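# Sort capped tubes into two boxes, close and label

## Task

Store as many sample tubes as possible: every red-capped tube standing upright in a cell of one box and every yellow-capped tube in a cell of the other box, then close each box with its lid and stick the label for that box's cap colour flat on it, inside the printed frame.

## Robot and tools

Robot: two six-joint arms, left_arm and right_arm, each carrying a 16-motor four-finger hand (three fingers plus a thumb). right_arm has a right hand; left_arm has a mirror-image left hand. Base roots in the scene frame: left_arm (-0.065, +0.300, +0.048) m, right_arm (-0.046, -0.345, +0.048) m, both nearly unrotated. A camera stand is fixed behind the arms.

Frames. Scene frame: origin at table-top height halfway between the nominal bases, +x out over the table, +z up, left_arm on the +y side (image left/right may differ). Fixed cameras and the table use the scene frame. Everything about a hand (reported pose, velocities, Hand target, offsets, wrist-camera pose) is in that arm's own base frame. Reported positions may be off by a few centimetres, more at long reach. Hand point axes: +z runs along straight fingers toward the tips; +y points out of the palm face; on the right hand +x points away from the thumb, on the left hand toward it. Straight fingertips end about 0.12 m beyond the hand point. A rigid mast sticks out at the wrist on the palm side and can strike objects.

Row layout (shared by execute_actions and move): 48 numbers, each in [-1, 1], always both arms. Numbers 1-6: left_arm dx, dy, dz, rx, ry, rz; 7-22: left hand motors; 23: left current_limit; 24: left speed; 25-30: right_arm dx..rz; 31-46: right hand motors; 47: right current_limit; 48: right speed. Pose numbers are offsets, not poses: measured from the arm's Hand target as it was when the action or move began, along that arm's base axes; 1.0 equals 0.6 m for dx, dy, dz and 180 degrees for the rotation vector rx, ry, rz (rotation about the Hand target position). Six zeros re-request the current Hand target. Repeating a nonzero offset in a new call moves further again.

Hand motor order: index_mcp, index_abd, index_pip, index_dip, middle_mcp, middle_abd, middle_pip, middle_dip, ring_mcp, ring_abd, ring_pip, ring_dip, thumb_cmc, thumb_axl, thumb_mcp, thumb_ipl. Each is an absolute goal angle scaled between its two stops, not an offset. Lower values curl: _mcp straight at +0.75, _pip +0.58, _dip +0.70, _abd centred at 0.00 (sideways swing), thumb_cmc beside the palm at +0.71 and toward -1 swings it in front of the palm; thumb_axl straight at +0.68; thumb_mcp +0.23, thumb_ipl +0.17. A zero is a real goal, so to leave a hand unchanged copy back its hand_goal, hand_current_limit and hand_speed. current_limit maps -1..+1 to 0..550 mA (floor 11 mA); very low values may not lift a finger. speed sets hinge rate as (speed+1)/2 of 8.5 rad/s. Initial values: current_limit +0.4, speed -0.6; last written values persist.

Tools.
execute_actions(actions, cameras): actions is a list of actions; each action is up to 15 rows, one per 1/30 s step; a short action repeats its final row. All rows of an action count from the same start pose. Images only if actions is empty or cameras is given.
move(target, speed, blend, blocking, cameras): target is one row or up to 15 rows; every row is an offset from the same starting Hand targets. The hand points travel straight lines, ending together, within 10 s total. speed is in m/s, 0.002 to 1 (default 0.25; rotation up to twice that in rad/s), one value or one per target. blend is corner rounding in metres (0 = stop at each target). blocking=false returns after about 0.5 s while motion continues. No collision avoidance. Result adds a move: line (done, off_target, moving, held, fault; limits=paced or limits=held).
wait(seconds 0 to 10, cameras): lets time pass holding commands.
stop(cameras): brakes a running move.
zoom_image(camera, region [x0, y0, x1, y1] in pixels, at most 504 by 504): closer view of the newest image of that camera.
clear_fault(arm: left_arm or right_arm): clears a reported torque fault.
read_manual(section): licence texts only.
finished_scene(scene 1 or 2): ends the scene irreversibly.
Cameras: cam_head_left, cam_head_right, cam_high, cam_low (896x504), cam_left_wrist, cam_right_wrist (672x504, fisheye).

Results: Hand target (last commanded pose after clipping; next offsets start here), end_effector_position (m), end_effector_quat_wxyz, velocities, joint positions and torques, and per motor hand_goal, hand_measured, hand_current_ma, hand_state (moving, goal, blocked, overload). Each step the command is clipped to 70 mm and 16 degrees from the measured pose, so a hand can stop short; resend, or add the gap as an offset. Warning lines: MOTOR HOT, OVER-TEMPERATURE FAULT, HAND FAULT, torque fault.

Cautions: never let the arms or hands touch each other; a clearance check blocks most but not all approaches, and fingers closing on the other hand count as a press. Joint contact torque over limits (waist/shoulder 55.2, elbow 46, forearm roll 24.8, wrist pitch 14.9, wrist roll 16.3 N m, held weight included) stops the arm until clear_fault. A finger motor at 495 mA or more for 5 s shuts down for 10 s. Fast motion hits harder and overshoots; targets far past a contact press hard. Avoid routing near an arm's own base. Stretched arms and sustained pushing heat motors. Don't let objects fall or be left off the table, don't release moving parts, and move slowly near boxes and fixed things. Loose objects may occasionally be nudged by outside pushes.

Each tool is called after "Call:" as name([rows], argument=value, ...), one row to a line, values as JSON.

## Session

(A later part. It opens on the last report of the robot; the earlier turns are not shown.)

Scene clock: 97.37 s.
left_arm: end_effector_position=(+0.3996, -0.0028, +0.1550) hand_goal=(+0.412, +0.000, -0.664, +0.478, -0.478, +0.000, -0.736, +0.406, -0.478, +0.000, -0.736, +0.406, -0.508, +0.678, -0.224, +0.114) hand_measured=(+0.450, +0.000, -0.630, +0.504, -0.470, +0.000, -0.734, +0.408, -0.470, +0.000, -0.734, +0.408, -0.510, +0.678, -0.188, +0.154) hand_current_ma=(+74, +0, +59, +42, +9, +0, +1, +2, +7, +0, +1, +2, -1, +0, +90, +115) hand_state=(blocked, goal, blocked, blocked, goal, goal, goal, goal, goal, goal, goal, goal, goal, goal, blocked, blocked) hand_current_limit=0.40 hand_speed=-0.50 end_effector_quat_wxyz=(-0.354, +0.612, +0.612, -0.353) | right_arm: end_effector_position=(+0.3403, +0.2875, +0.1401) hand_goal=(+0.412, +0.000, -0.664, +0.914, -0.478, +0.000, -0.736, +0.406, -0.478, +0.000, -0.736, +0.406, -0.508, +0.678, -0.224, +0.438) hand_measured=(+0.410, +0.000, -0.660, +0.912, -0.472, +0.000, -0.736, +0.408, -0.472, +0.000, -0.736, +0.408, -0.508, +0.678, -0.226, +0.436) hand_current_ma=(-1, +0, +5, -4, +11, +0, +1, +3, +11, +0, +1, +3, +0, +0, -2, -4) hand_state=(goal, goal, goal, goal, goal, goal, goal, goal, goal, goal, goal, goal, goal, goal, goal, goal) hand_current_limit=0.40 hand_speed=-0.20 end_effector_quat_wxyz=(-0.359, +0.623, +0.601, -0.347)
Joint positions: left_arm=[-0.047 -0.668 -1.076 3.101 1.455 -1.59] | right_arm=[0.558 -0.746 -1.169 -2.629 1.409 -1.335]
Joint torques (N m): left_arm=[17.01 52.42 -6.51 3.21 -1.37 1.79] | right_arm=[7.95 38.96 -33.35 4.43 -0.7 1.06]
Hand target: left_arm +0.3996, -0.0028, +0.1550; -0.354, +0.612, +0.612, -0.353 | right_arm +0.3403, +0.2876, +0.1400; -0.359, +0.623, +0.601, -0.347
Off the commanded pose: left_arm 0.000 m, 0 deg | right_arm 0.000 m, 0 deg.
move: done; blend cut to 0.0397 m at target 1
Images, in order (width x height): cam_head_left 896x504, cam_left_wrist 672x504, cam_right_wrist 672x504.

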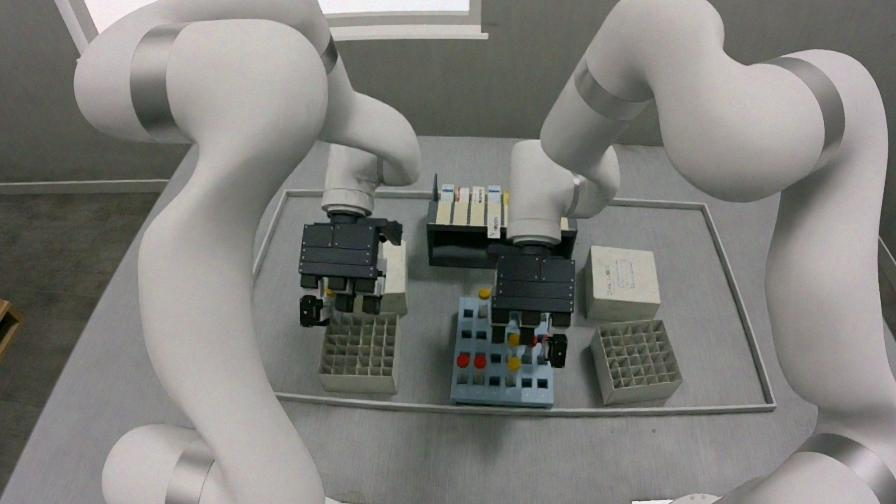

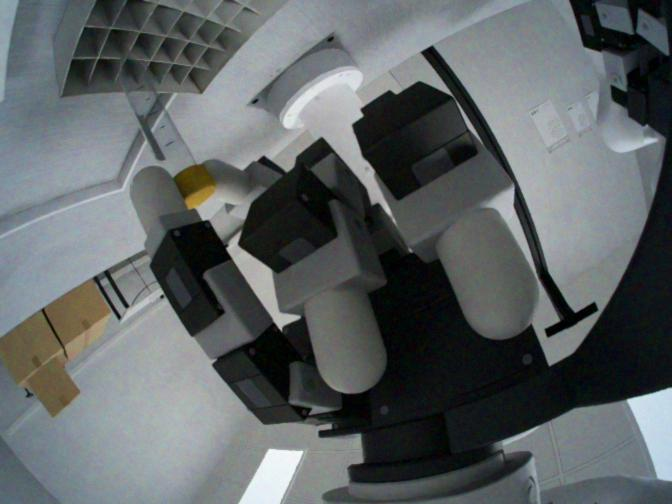

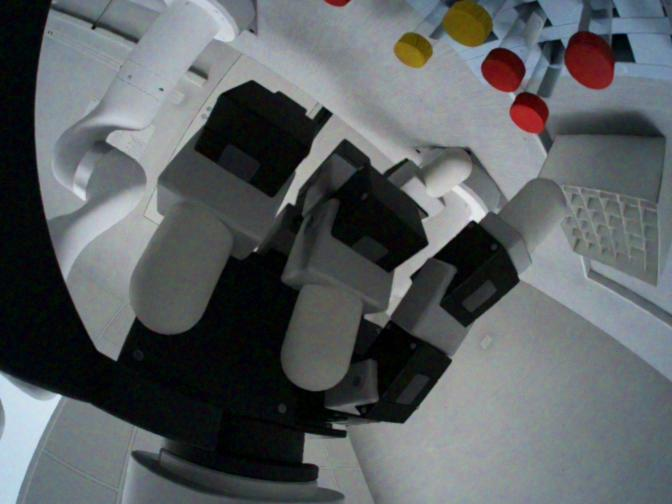

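Call:
wait(seconds=0, cameras=["cam_high","cam_low","cam_head_right","cam_head_left"])

Call:
zoom_image(camera="cam_head_left", region=[290, 260, 410, 400])

Scene clock: 106.67 s.
left_arm: end_effector_position=(+0.3996, -0.0028, +0.1550) hand_goal=(+0.412, +0.000, -0.664, +0.478, -0.478, +0.000, -0.736, +0.406, -0.478, +0.000, -0.736, +0.406, -0.508, +0.678, -0.224, +0.114) hand_measured=(+0.450, +0.000, -0.630, +0.504, -0.470, +0.000, -0.734, +0.408, -0.470, +0.000, -0.734, +0.408, -0.510, +0.678, -0.188, +0.154) hand_current_ma=(+74, +0, +59, +42, +9, +0, +1, +2, +7, +0, +1, +2, -1, +0, +90, +115) hand_state=(blocked, goal, blocked, blocked, goal, goal, goal, goal, goal, goal, goal, goal, goal, goal, blocked, blocked) hand_current_limit=0.40 hand_speed=-0.50 end_effector_quat_wxyz=(-0.354, +0.612, +0.612, -0.353) | right_arm: end_effector_position=(+0.3403, +0.2876, +0.1400) hand_goal=(+0.412, +0.000, -0.664, +0.914, -0.478, +0.000, -0.736, +0.406, -0.478, +0.000, -0.736, +0.406, -0.508, +0.678, -0.224, +0.438) hand_measured=(+0.410, +0.000, -0.660, +0.912, -0.472, +0.000, -0.736, +0.408, -0.472, +0.000, -0.736, +0.408, -0.508, +0.678, -0.226, +0.436) hand_current_ma=(-1, +0, +5, -4, +11, +0, +1, +3, +11, +0, +1, +3, +0, +0, -2, -4) hand_state=(goal, goal, goal, goal, goal, goal, goal, goal, goal, goal, goal, goal, goal, goal, goal, goal) hand_current_limit=0.40 hand_speed=-0.20 end_effector_quat_wxyz=(-0.359, +0.623, +0.601, -0.347)
Joint positions: left_arm=[-0.047 -0.668 -1.076 3.101 1.455 -1.59] | right_arm=[0.558 -0.746 -1.169 -2.629 1.409 -1.335]
Joint torques (N m): left_arm=[17.16 51.7 -6.11 3.14 -1.27 1.6] | right_arm=[8.06 38.76 -33.19 4.29 0.12 0.41]
Hand target: left_arm +0.3996, -0.0028, +0.1550; -0.354, +0.612, +0.612, -0.353 | right_arm +0.3403, +0.2876, +0.1400; -0.359, +0.623, +0.601, -0.347
Off the commanded pose: left_arm 0.000 m, 0 deg | right_arm 0.000 m, 0 deg.
Images, in order (width x height): cam_head_left 896x504, cam_head_right 896x504, cam_high 896x504, cam_low 896x504.

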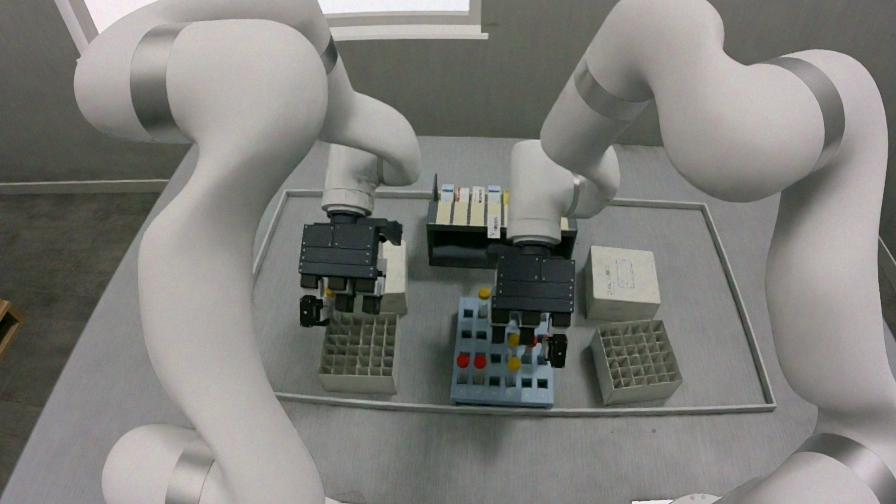

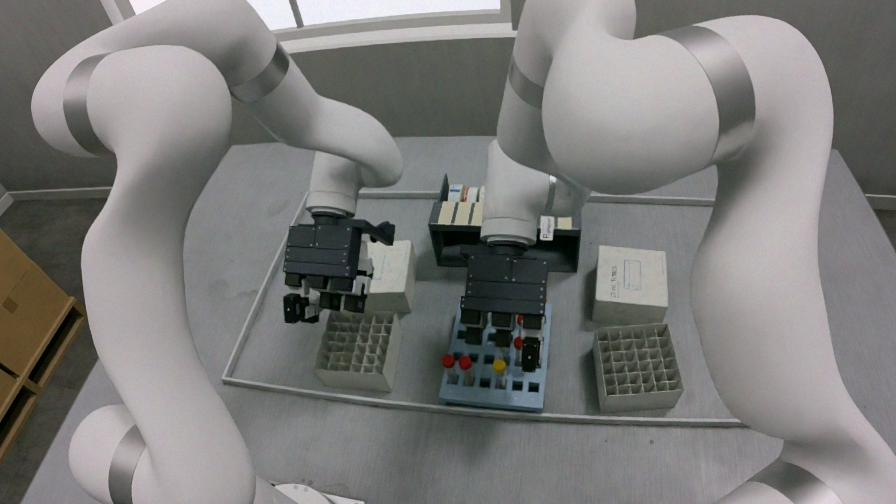

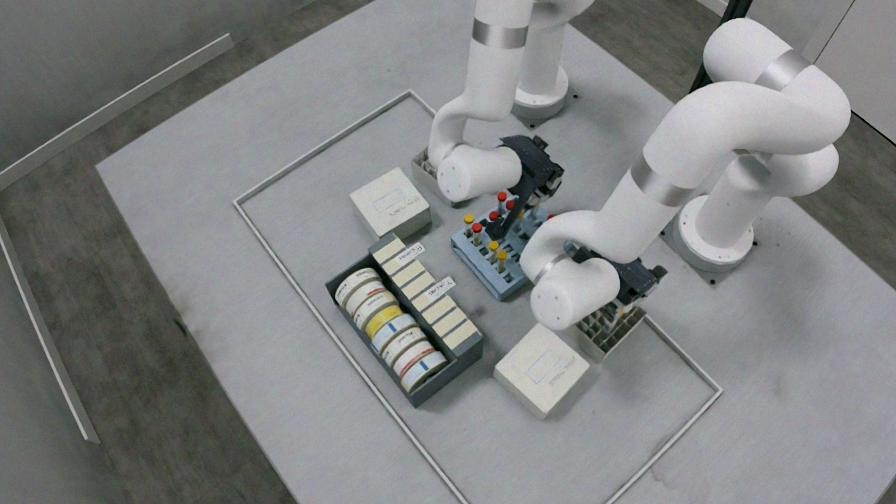

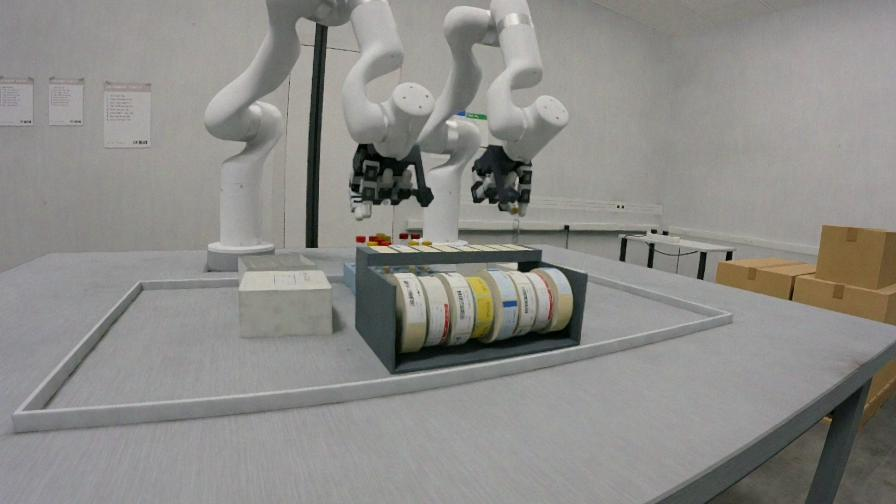

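Scaled by 3.600 from the camera's 896x504 image, which has a finer 1280x720 frame.

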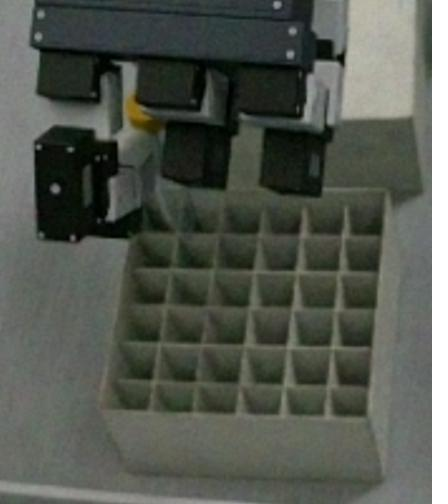

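Call:
zoom_image(camera="cam_low", region=[470, 180, 560, 260])

Call:
zoom_image(camera="cam_high", region=[560, 250, 680, 370])

Call:
zoom_image(camera="cam_head_right", region=[280, 250, 420, 400])

Scaled by 5.600 from the camera's 896x504 image, which has a finer 1280x720 frame.

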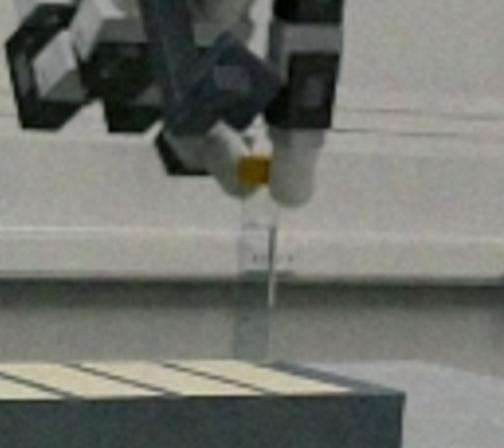

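Scaled by 4.200 from the camera's 896x504 image, which has a finer 1280x720 frame.

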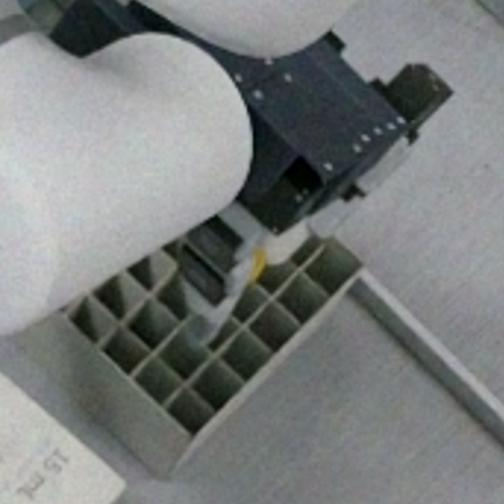

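Scaled by 3.360 from the camera's 896x504 image, which has a finer 1280x720 frame.

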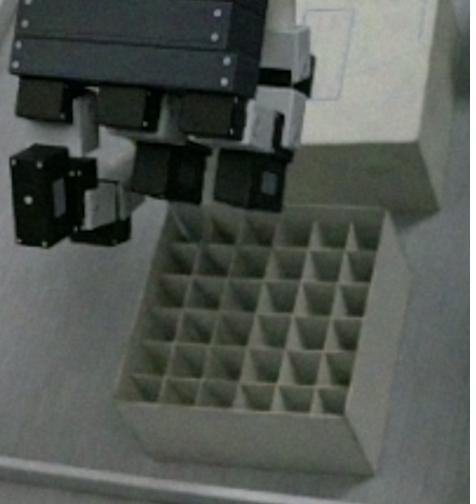

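Call:
zoom_image(camera="cam_head_left", region=[480, 290, 590, 400])

Call:
zoom_image(camera="cam_head_right", region=[440, 290, 570, 420])

Scaled by 4.582 from the camera's 896x504 image, which has a finer 1280x720 frame.

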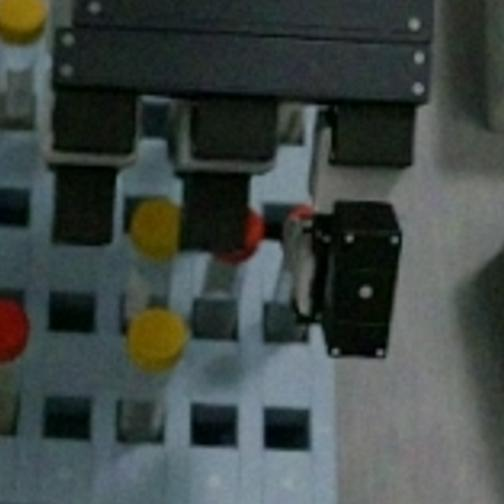

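Scaled by 3.877 from the camera's 896x504 image, which has a finer 1280x720 frame.

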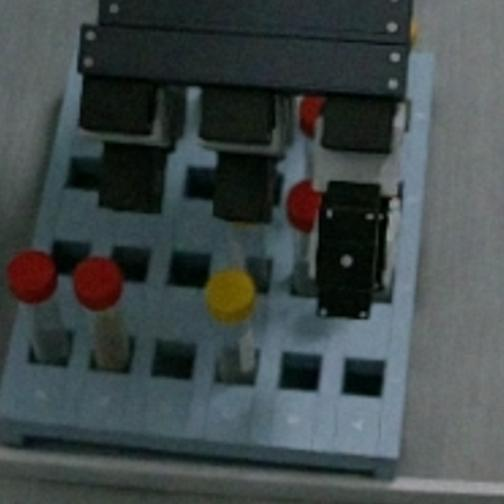

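Call:
move(target=[0.01,0,-0.025,0,0,0,0.411,0,-0.664,0.478,-0.479,0,-0.737,0.406,-0.479,0,-0.737,0.406,-0.509,0.678,-0.225,0.114,0.4,-0.5, 0.002,-0.004,-0.0583,0,0,0,0.411,0,-0.664,0.913,-0.479,0,-0.737,0.406,-0.479,0,-0.737,0.406,-0.509,0.678,-0.225,0.438,0.4,-0.2], speed=0.1, cameras=["cam_left_wrist","cam_head_left","cam_right_wrist"])

Call:
zoom_image(camera="cam_left_wrist", region=[40, 0, 280, 220])

Call:
zoom_image(camera="cam_right_wrist", region=[400, 40, 600, 240])

Call:
zoom_image(camera="cam_head_left", region=[290, 260, 410, 400])

Scene clock: 113.63 s.
left_arm: end_effector_position=(+0.4056, -0.0028, +0.1400) hand_goal=(+0.412, +0.000, -0.664, +0.478, -0.478, +0.000, -0.736, +0.406, -0.478, +0.000, -0.736, +0.406, -0.508, +0.678, -0.224, +0.114) hand_measured=(+0.450, +0.000, -0.630, +0.504, -0.470, +0.000, -0.734, +0.408, -0.470, +0.000, -0.734, +0.408, -0.510, +0.678, -0.188, +0.154) hand_current_ma=(+74, +0, +59, +42, +9, +0, +1, +2, +7, +0, +1, +2, -1, +0, +90, +115) hand_state=(blocked, goal, blocked, blocked, goal, goal, goal, goal, goal, goal, goal, goal, goal, goal, blocked, blocked) hand_current_limit=0.40 hand_speed=-0.50 end_effector_quat_wxyz=(-0.354, +0.612, +0.612, -0.353) | right_arm: end_effector_position=(+0.3415, +0.2852, +0.1051) hand_goal=(+0.412, +0.000, -0.664, +0.914, -0.478, +0.000, -0.736, +0.406, -0.478, +0.000, -0.736, +0.406, -0.508, +0.678, -0.224, +0.438) hand_measured=(+0.410, +0.000, -0.660, +0.912, -0.472, +0.000, -0.736, +0.408, -0.472, +0.000, -0.736, +0.408, -0.508, +0.678, -0.226, +0.436) hand_current_ma=(-2, +0, +5, -4, +11, +0, +1, +3, +11, +0, +1, +3, +0, +0, -2, -4) hand_state=(goal, goal, goal, goal, goal, goal, goal, goal, goal, goal, goal, goal, goal, goal, goal, goal) hand_current_limit=0.40 hand_speed=-0.20 end_effector_quat_wxyz=(-0.359, +0.623, +0.601, -0.347)
Joint positions: left_arm=[-0.046 -0.707 -1.098 3.102 1.437 -1.589] | right_arm=[0.553 -0.812 -1.18 -2.628 1.361 -1.364]
Joint torques (N m): left_arm=[17.22 32.41 -14.21 3.14 -1.33 1.84] | right_arm=[-9.67 41.16 -32.18 4.43 -0.86 -1.03]
Hand target: left_arm +0.4056, -0.0028, +0.1400; -0.354, +0.612, +0.612, -0.353 | right_arm +0.3415, +0.2852, +0.1051; -0.359, +0.623, +0.601, -0.347
Off the commanded pose: left_arm 0.000 m, 0 deg | right_arm 0.000 m, 0 deg.
move: done
Images, in order (width x height): cam_head_left 896x504, cam_left_wrist 672x504, cam_right_wrist 672x504.

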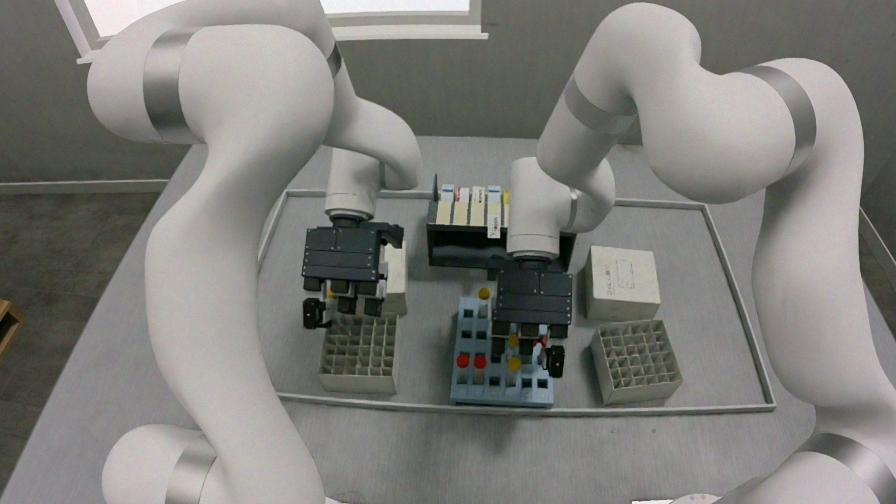

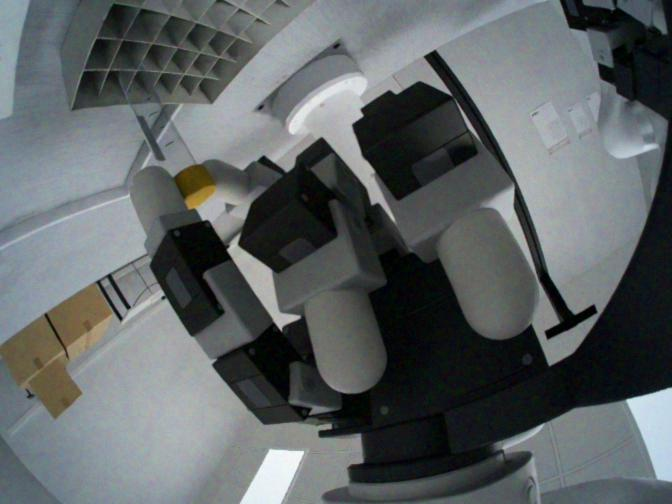

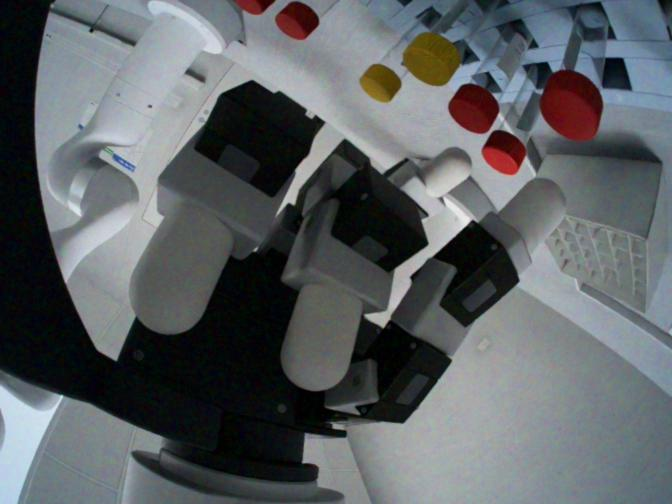

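Scaled by 2.100 from the camera's 672x504 image, which has a finer 960x720 frame.

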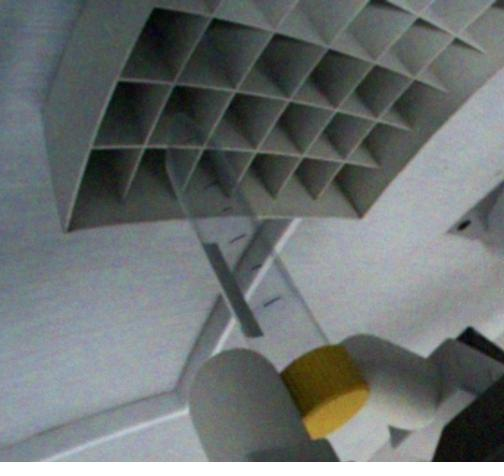

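Scaled by 2.520 from the camera's 672x504 image, which has a finer 960x720 frame.

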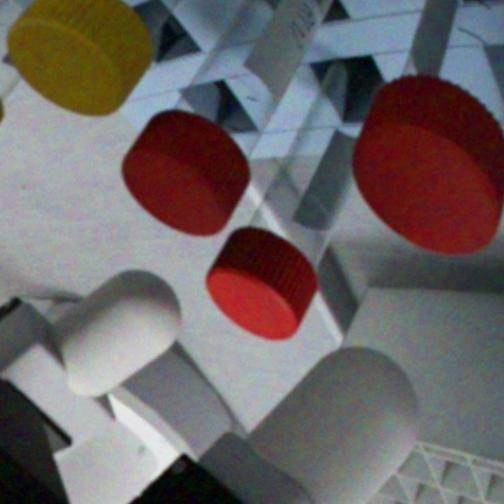

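Scaled by 3.600 from the camera's 896x504 image, which has a finer 1280x720 frame.

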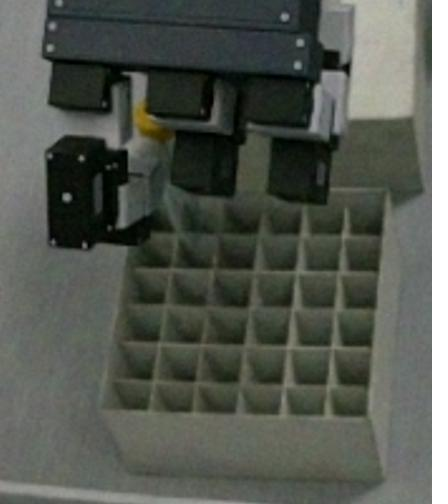

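Call:
move(target=[0,-0.0017,-0.105,0,0,0,0.411,0,-0.664,0.478,-0.479,0,-0.737,0.406,-0.479,0,-0.737,0.406,-0.509,0.678,-0.225,0.114,0.4,-0.5, 0.0115,0,-0.0397,0,0,0,0.411,0,-0.664,0.913,-0.479,0,-0.737,0.406,-0.479,0,-0.737,0.406,-0.509,0.678,-0.225,0.438,0.4,-0.2], speed=0.12, cameras=["cam_left_wrist","cam_head_left","cam_right_wrist"])

Call:
zoom_image(camera="cam_right_wrist", region=[400, 40, 600, 240])

Call:
zoom_image(camera="cam_left_wrist", region=[40, 0, 280, 220])

Scene clock: 123.87 s.
left_arm: end_effector_position=(+0.4056, -0.0038, +0.0770) hand_goal=(+0.412, +0.000, -0.664, +0.478, -0.478, +0.000, -0.736, +0.406, -0.478, +0.000, -0.736, +0.406, -0.508, +0.678, -0.224, +0.114) hand_measured=(+0.450, +0.000, -0.630, +0.492, -0.470, +0.000, -0.734, +0.408, -0.470, +0.000, -0.734, +0.408, -0.512, +0.678, -0.186, +0.154) hand_current_ma=(+74, +0, +58, +17, +9, +0, +1, +2, +7, +0, +1, +2, -2, +0, +97, +115) hand_state=(blocked, goal, blocked, goal, goal, goal, goal, goal, goal, goal, goal, goal, goal, goal, blocked, blocked) hand_current_limit=0.40 hand_speed=-0.50 end_effector_quat_wxyz=(-0.354, +0.612, +0.612, -0.353) | right_arm: end_effector_position=(+0.3484, +0.2852, +0.0813) hand_goal=(+0.412, +0.000, -0.664, +0.914, -0.478, +0.000, -0.736, +0.406, -0.478, +0.000, -0.736, +0.406, -0.508, +0.678, -0.224, +0.438) hand_measured=(+0.410, +0.000, -0.660, +0.912, -0.472, +0.000, -0.736, +0.408, -0.472, +0.000, -0.736, +0.408, -0.508, +0.678, -0.226, +0.436) hand_current_ma=(-2, +0, +5, -4, +11, +0, +1, +3, +11, +0, +1, +3, +0, +0, -2, -4) hand_state=(goal, goal, goal, goal, goal, goal, goal, goal, goal, goal, goal, goal, goal, goal, goal, goal) hand_current_limit=0.40 hand_speed=-0.20 end_effector_quat_wxyz=(-0.359, +0.623, +0.601, -0.347)
Joint positions: left_arm=[-0.048 -0.834 -1.124 3.099 1.337 -1.585] | right_arm=[0.547 -0.869 -1.211 -2.631 1.34 -1.379]
Joint torques (N m): left_arm=[-14.03 35.12 -13.02 -3.52 -1.39 1.87] | right_arm=[-9.26 42.66 -31.58 -4.84 -0.72 -0.99]
Hand target: left_arm +0.4056, -0.0038, +0.0770; -0.354, +0.612, +0.612, -0.353 | right_arm +0.3484, +0.2852, +0.0812; -0.359, +0.623, +0.601, -0.347
Off the commanded pose: left_arm 0.000 m, 0 deg | right_arm 0.000 m, 0 deg.
move: done
Images, in order (width x height): cam_head_left 896x504, cam_left_wrist 672x504, cam_right_wrist 672x504.

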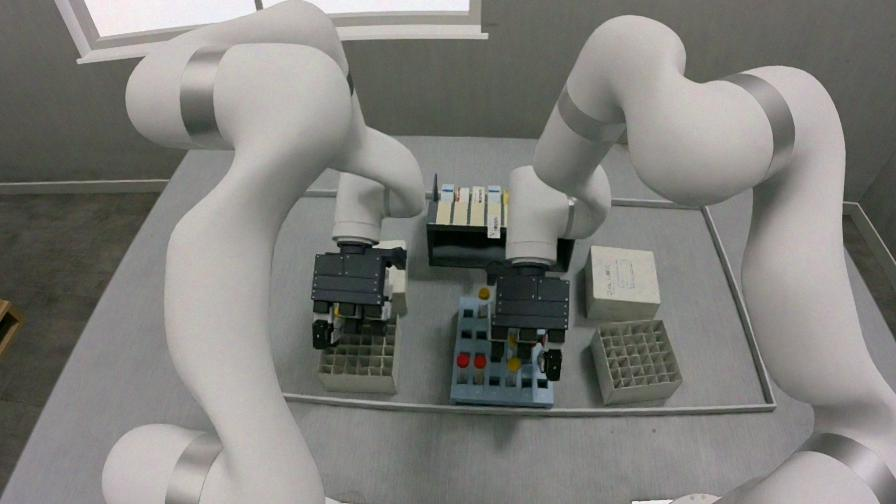

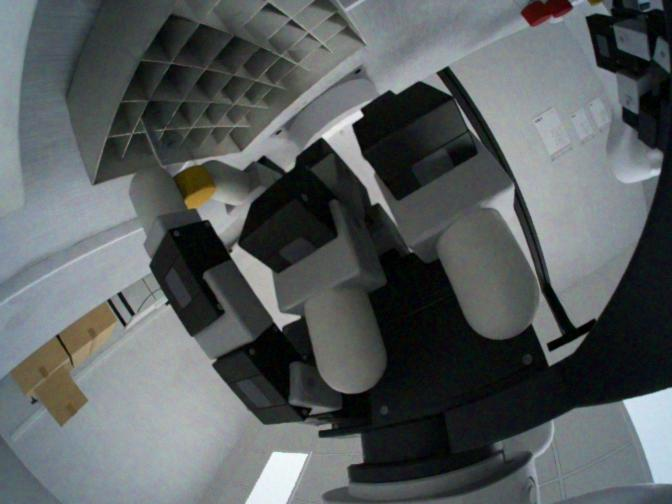

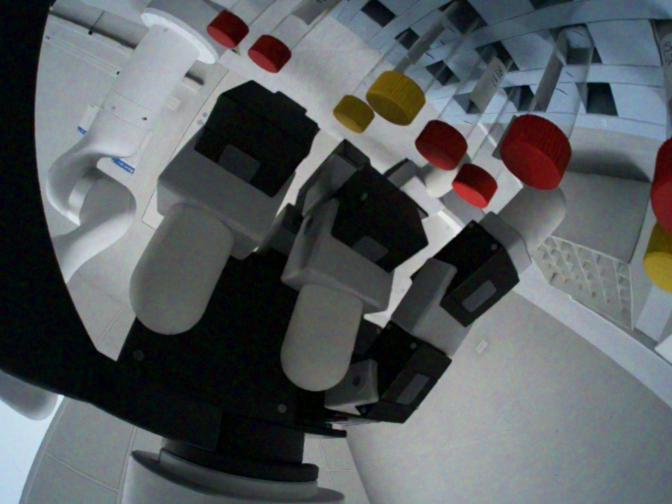

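Scaled by 2.520 from the camera's 672x504 image, which has a finer 960x720 frame.

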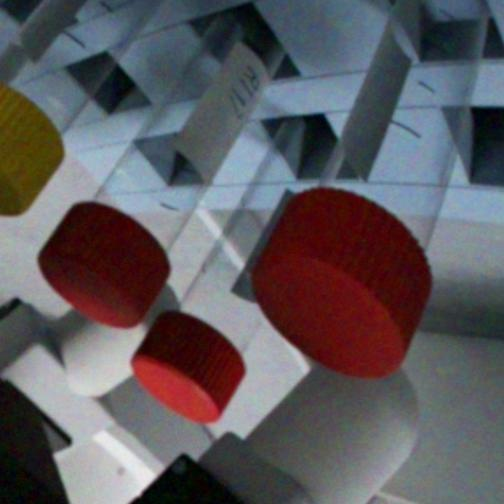

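Scaled by 2.100 from the camera's 672x504 image, which has a finer 960x720 frame.

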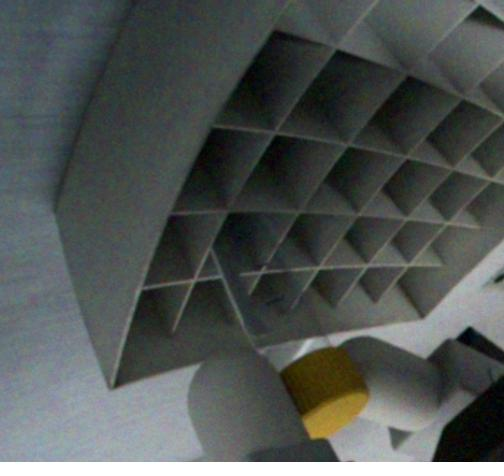

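Call:
move([
  [0,0,0,0,0,0,0.411,0,-0.664,0.913,-0.479,0,-0.737,0.406,-0.479,0,-0.737,0.406,-0.509,0.678,-0.225,0.438,0.4,-0.4, 0,0,0,0,0,0,0.411,0,-0.664,0.478,-0.479,0,-0.737,0.406,-0.479,0,-0.737,0.406,-0.509,0.678,-0.225,0.114,0.4,-0.4],
  [0,0,0.12,0,0,0,0.411,0,-0.664,0.913,-0.479,0,-0.737,0.406,-0.479,0,-0.737,0.406,-0.509,0.678,-0.225,0.438,0.4,-0.4, 0,0,0.11,0,0,0,0.411,0,-0.664,0.478,-0.479,0,-0.737,0.406,-0.479,0,-0.737,0.406,-0.509,0.678,-0.225,0.114,0.4,-0.4],
], speed=0.2, cameras=["cam_left_wrist","cam_head_left","cam_right_wrist"])

Scene clock: 128.10 s.
left_arm: end_effector_position=(+0.4056, -0.0038, +0.1490) hand_goal=(+0.412, +0.000, -0.664, +0.914, -0.478, +0.000, -0.736, +0.406, -0.478, +0.000, -0.736, +0.406, -0.508, +0.678, -0.224, +0.438) hand_measured=(+0.410, +0.000, -0.658, +0.912, -0.470, +0.000, -0.734, +0.408, -0.470, +0.000, -0.734, +0.408, -0.512, +0.678, -0.222, +0.434) hand_current_ma=(-1, +0, +4, -2, +9, +0, +1, +2, +7, +0, +1, +2, -2, +0, +2, -3) hand_state=(goal, goal, goal, goal, goal, goal, goal, goal, goal, goal, goal, goal, goal, goal, goal, goal) hand_current_limit=0.40 hand_speed=-0.40 end_effector_quat_wxyz=(-0.354, +0.612, +0.612, -0.353) | right_arm: end_effector_position=(+0.3484, +0.2851, +0.1472) hand_goal=(+0.412, +0.000, -0.664, +0.478, -0.478, +0.000, -0.736, +0.406, -0.478, +0.000, -0.736, +0.406, -0.508, +0.678, -0.224, +0.114) hand_measured=(+0.452, +0.000, -0.626, +0.518, -0.472, +0.000, -0.736, +0.408, -0.472, +0.000, -0.736, +0.408, -0.510, +0.678, -0.190, +0.148) hand_current_ma=(+121, +0, +102, +117, +11, +0, +1, +3, +11, +0, +1, +3, -1, +0, +123, +135) hand_state=(blocked, goal, blocked, blocked, goal, goal, goal, goal, goal, goal, goal, goal, goal, goal, blocked, blocked) hand_current_limit=0.40 hand_speed=-0.40 end_effector_quat_wxyz=(-0.359, +0.623, +0.601, -0.347)
Joint positions: left_arm=[-0.048 -0.69 -1.096 3.1 1.453 -1.59] | right_arm=[0.547 -0.743 -1.186 -2.64 1.429 -1.329]
Joint torques (N m): left_arm=[-12.94 52.59 -6.57 2.89 3.79 -1.95] | right_arm=[-6.08 71.09 -13.81 -4.54 2.43 1.11]
Hand target: left_arm +0.4056, -0.0038, +0.1490; -0.354, +0.612, +0.612, -0.353 | right_arm +0.3484, +0.2852, +0.1472; -0.359, +0.623, +0.601, -0.347
Off the commanded pose: left_arm 0.000 m, 0 deg | right_arm 0.000 m, 0 deg.
move: done
Images, in order (width x height): cam_head_left 896x504, cam_left_wrist 672x504, cam_right_wrist 672x504.

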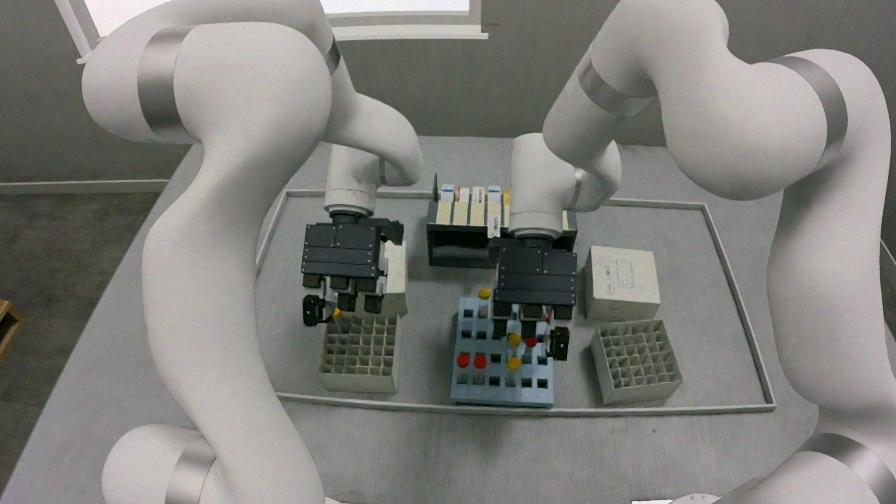

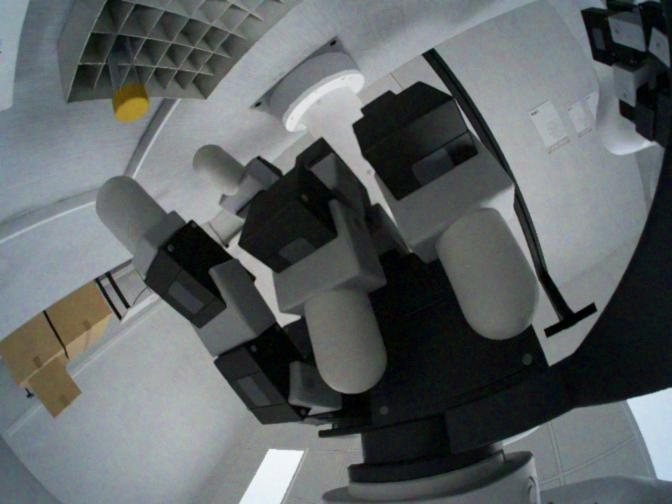

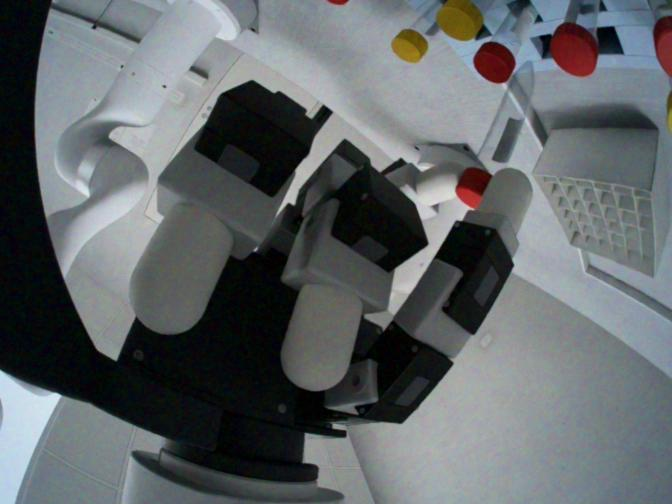

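Call:
move(target=[0.1123,-0.4503,-0.015,0,0,0,0.411,0,-0.664,0.913,-0.479,0,-0.737,0.406,-0.479,0,-0.737,0.406,-0.509,0.678,-0.225,0.438,0.4,-0.4, 0.0657,-0.3742,-0.012,0,0,0,0.411,0,-0.664,0.478,-0.479,0,-0.737,0.406,-0.479,0,-0.737,0.406,-0.509,0.678,-0.225,0.114,0.4,-0.4], speed=0.35, cameras=["cam_left_wrist","cam_head_left","cam_right_wrist"])

Call:
zoom_image(camera="cam_right_wrist", region=[380, 0, 640, 230])

Call:
zoom_image(camera="cam_left_wrist", region=[80, 40, 280, 240])

Call:
zoom_image(camera="cam_head_left", region=[580, 270, 700, 410])

Scene clock: 132.00 s.
left_arm: end_effector_position=(+0.4730, -0.2740, +0.1400) hand_goal=(+0.412, +0.000, -0.664, +0.914, -0.478, +0.000, -0.736, +0.406, -0.478, +0.000, -0.736, +0.406, -0.508, +0.678, -0.224, +0.438) hand_measured=(+0.410, +0.000, -0.658, +0.912, -0.470, +0.000, -0.734, +0.408, -0.470, +0.000, -0.734, +0.408, -0.510, +0.678, -0.222, +0.436) hand_current_ma=(-1, +0, +4, -2, +9, +0, +1, +2, +7, +0, +1, +2, -1, +0, +2, -3) hand_state=(goal, goal, goal, goal, goal, goal, goal, goal, goal, goal, goal, goal, goal, goal, goal, goal) hand_current_limit=0.40 hand_speed=-0.40 end_effector_quat_wxyz=(-0.354, +0.612, +0.612, -0.353) | right_arm: end_effector_position=(+0.3878, +0.0607, +0.1400) hand_goal=(+0.412, +0.000, -0.664, +0.478, -0.478, +0.000, -0.736, +0.406, -0.478, +0.000, -0.736, +0.406, -0.508, +0.678, -0.224, +0.114) hand_measured=(+0.452, +0.000, -0.626, +0.514, -0.472, +0.000, -0.736, +0.408, -0.472, +0.000, -0.736, +0.408, -0.510, +0.678, -0.190, +0.148) hand_current_ma=(+121, +0, +102, +102, +11, +0, +1, +3, +11, +0, +1, +3, -4, +0, +124, +135) hand_state=(blocked, goal, blocked, blocked, goal, goal, goal, goal, goal, goal, goal, goal, goal, goal, blocked, blocked) hand_current_limit=0.40 hand_speed=-0.40 end_effector_quat_wxyz=(-0.359, +0.623, +0.601, -0.347)
Joint positions: left_arm=[-0.446 -0.965 -1.578 2.759 1.611 -1.822] | right_arm=[0.145 -0.686 -1.06 -2.984 1.415 -1.504]
Joint torques (N m): left_arm=[-13.32 42.33 -16.23 -3.88 3.76 -1.88] | right_arm=[-8.77 36.04 -32.19 -5.19 2.52 -0.99]
Hand target: left_arm +0.4730, -0.2740, +0.1400; -0.354, +0.612, +0.612, -0.353 | right_arm +0.3878, +0.0606, +0.1400; -0.359, +0.623, +0.601, -0.347
Off the commanded pose: left_arm 0.000 m, 0 deg | right_arm 0.000 m, 0 deg.
move: done
Images, in order (width x height): cam_head_left 896x504, cam_left_wrist 672x504, cam_right_wrist 672x504.

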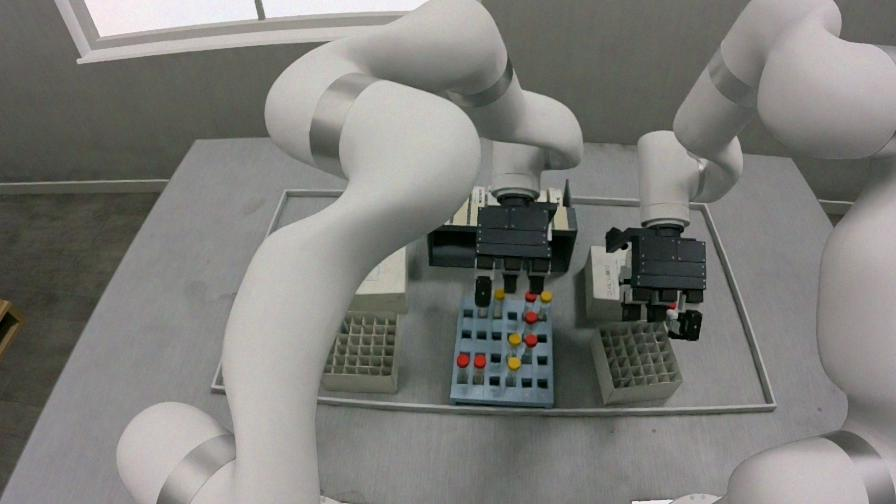

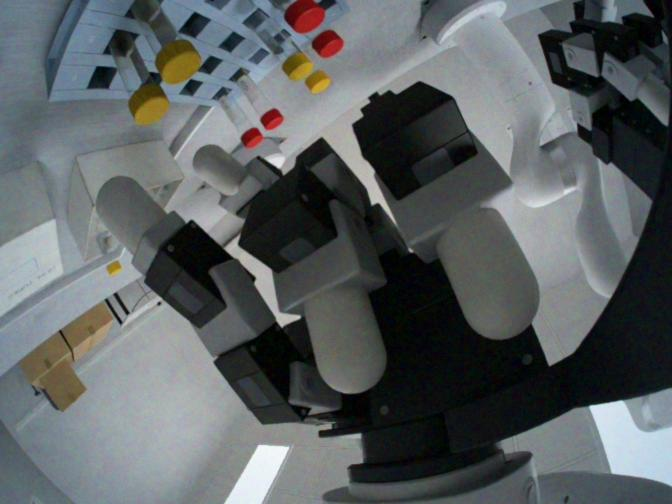

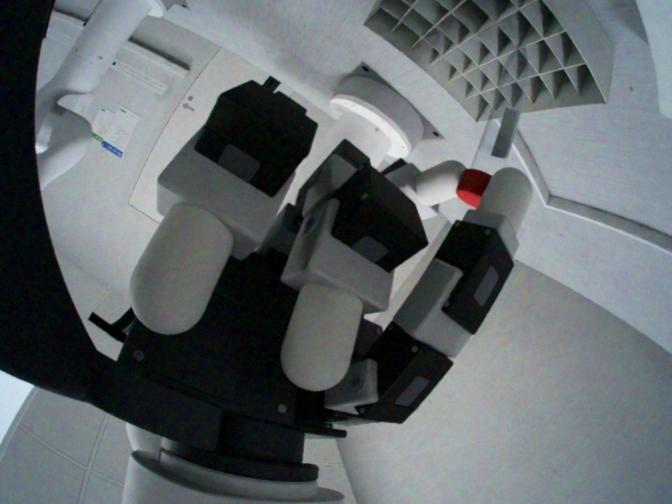

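Scaled by 1.938 from the camera's 672x504 image, which has a finer 960x720 frame.

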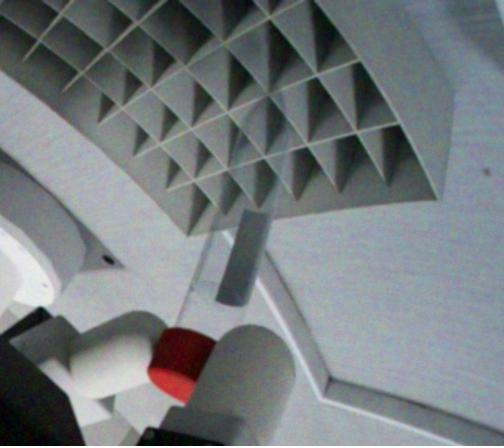

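Scaled by 2.520 from the camera's 672x504 image, which has a finer 960x720 frame.

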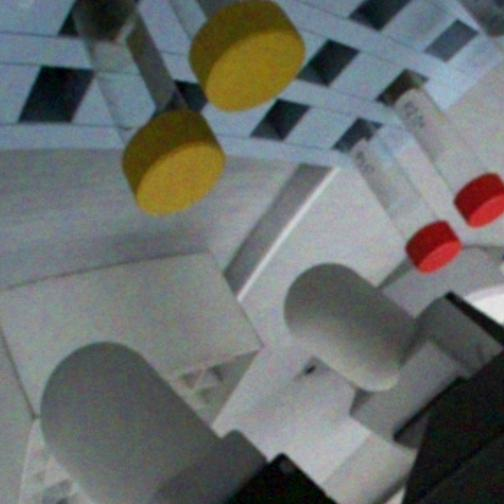

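Scaled by 3.600 from the camera's 896x504 image, which has a finer 1280x720 frame.

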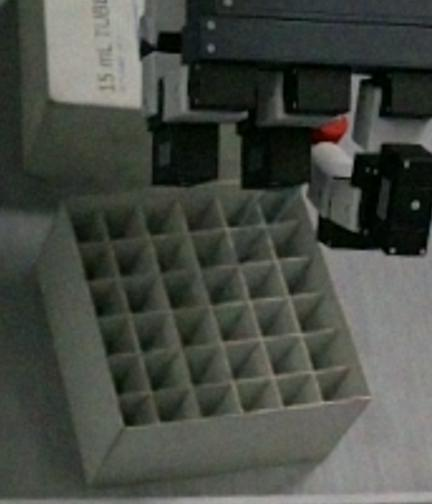

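Call:
zoom_image(camera="cam_right_wrist", region=[460, 20, 600, 180])

Scaled by 3.150 from the camera's 672x504 image, which has a finer 960x720 frame.

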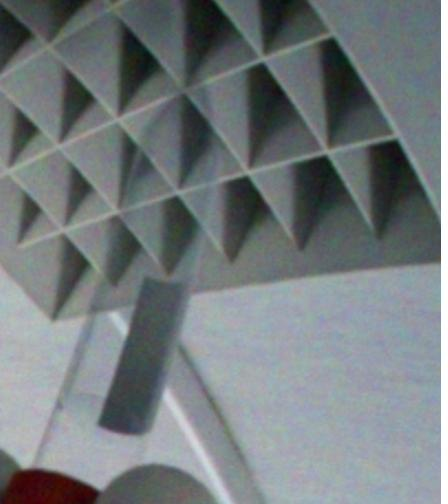

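Call:
zoom_image(camera="cam_head_left", region=[630, 300, 690, 360])

Call:
wait(seconds=0, cameras=["cam_head_right","cam_high"])

Call:
zoom_image(camera="cam_head_right", region=[580, 270, 700, 420])

Call:
zoom_image(camera="cam_high", region=[390, 120, 490, 220])

Scaled by 8.400 from the camera's 896x504 image, which has a finer 1280x720 frame.

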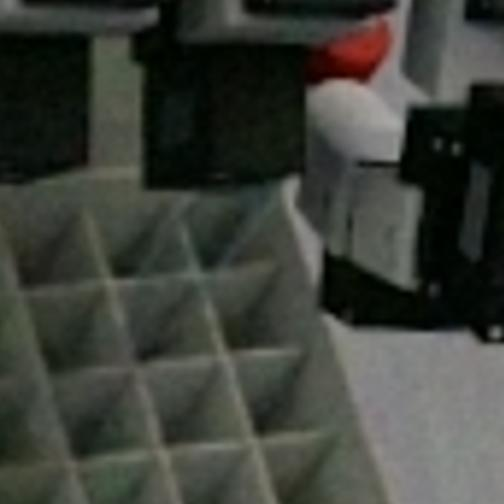

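Scene clock: 138.57 s.
left_arm: end_effector_position=(+0.4730, -0.2740, +0.1400) hand_goal=(+0.412, +0.000, -0.664, +0.914, -0.478, +0.000, -0.736, +0.406, -0.478, +0.000, -0.736, +0.406, -0.508, +0.678, -0.224, +0.438) hand_measured=(+0.410, +0.000, -0.658, +0.912, -0.470, +0.000, -0.734, +0.408, -0.470, +0.000, -0.734, +0.408, -0.510, +0.678, -0.222, +0.436) hand_current_ma=(-1, +0, +4, -2, +9, +0, +1, +2, +7, +0, +1, +2, -1, +0, +2, -3) hand_state=(goal, goal, goal, goal, goal, goal, goal, goal, goal, goal, goal, goal, goal, goal, goal, goal) hand_current_limit=0.40 hand_speed=-0.40 end_effector_quat_wxyz=(-0.354, +0.612, +0.612, -0.353) | right_arm: end_effector_position=(+0.3878, +0.0606, +0.1400) hand_goal=(+0.412, +0.000, -0.664, +0.478, -0.478, +0.000, -0.736, +0.406, -0.478, +0.000, -0.736, +0.406, -0.508, +0.678, -0.224, +0.114) hand_measured=(+0.452, +0.000, -0.626, +0.514, -0.472, +0.000, -0.736, +0.408, -0.472, +0.000, -0.736, +0.408, -0.510, +0.678, -0.190, +0.148) hand_current_ma=(+121, +0, +102, +102, +11, +0, +1, +3, +11, +0, +1, +3, -4, +0, +124, +135) hand_state=(blocked, goal, blocked, blocked, goal, goal, goal, goal, goal, goal, goal, goal, goal, goal, blocked, blocked) hand_current_limit=0.40 hand_speed=-0.40 end_effector_quat_wxyz=(-0.359, +0.623, +0.601, -0.347)
Joint positions: left_arm=[-0.446 -0.965 -1.578 2.759 1.611 -1.822] | right_arm=[0.145 -0.686 -1.06 -2.984 1.415 -1.504]
Joint torques (N m): left_arm=[-14.39 43.01 -16.06 -3.67 3.63 -1.7] | right_arm=[-9.06 36.24 -32.43 -4.8 2.46 0.7]
Hand target: left_arm +0.4730, -0.2740, +0.1400; -0.354, +0.612, +0.612, -0.353 | right_arm +0.3878, +0.0606, +0.1400; -0.359, +0.623, +0.601, -0.347
Off the commanded pose: left_arm 0.000 m, 0 deg | right_arm 0.000 m, 0 deg.
Images, in order (width x height): cam_head_right 896x504, cam_high 896x504.

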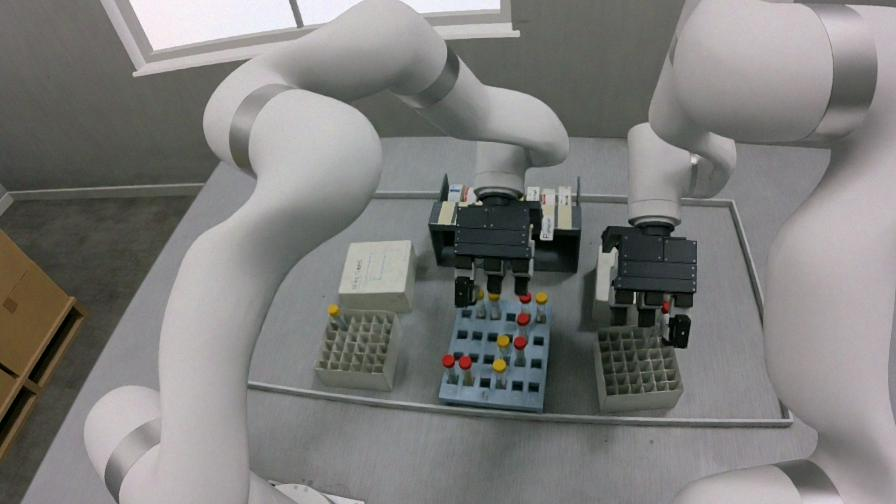

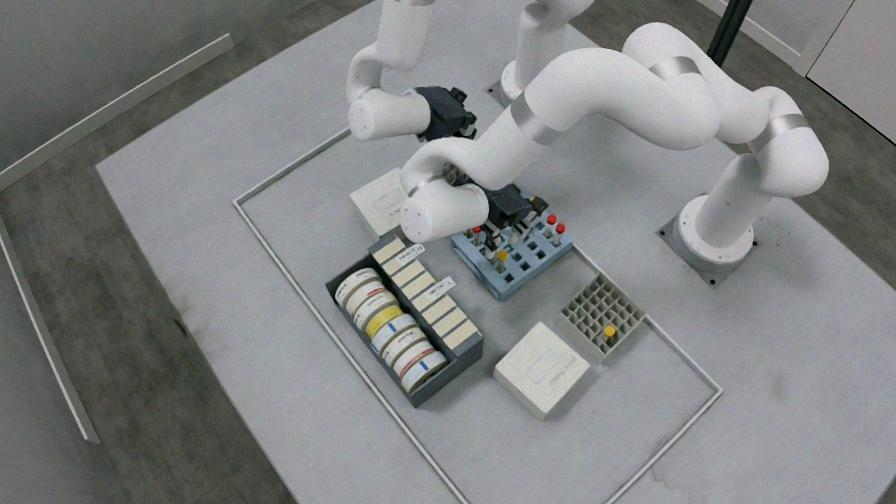

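Scaled by 3.360 from the camera's 896x504 image, which has a finer 1280x720 frame.

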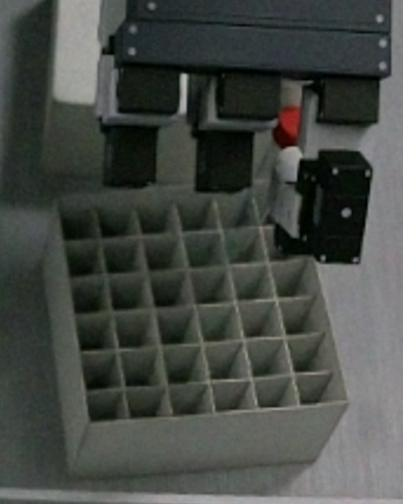

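Scaled by 5.040 from the camera's 896x504 image, which has a finer 1280x720 frame.

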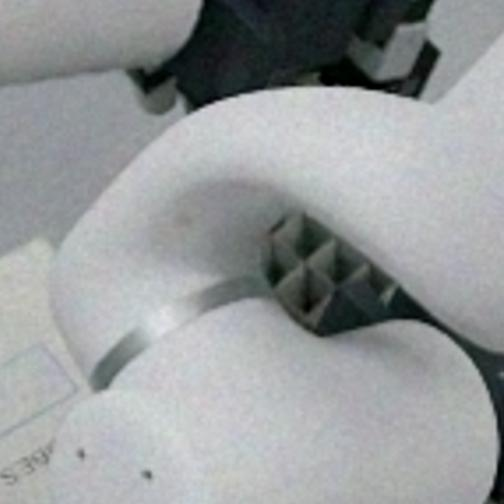

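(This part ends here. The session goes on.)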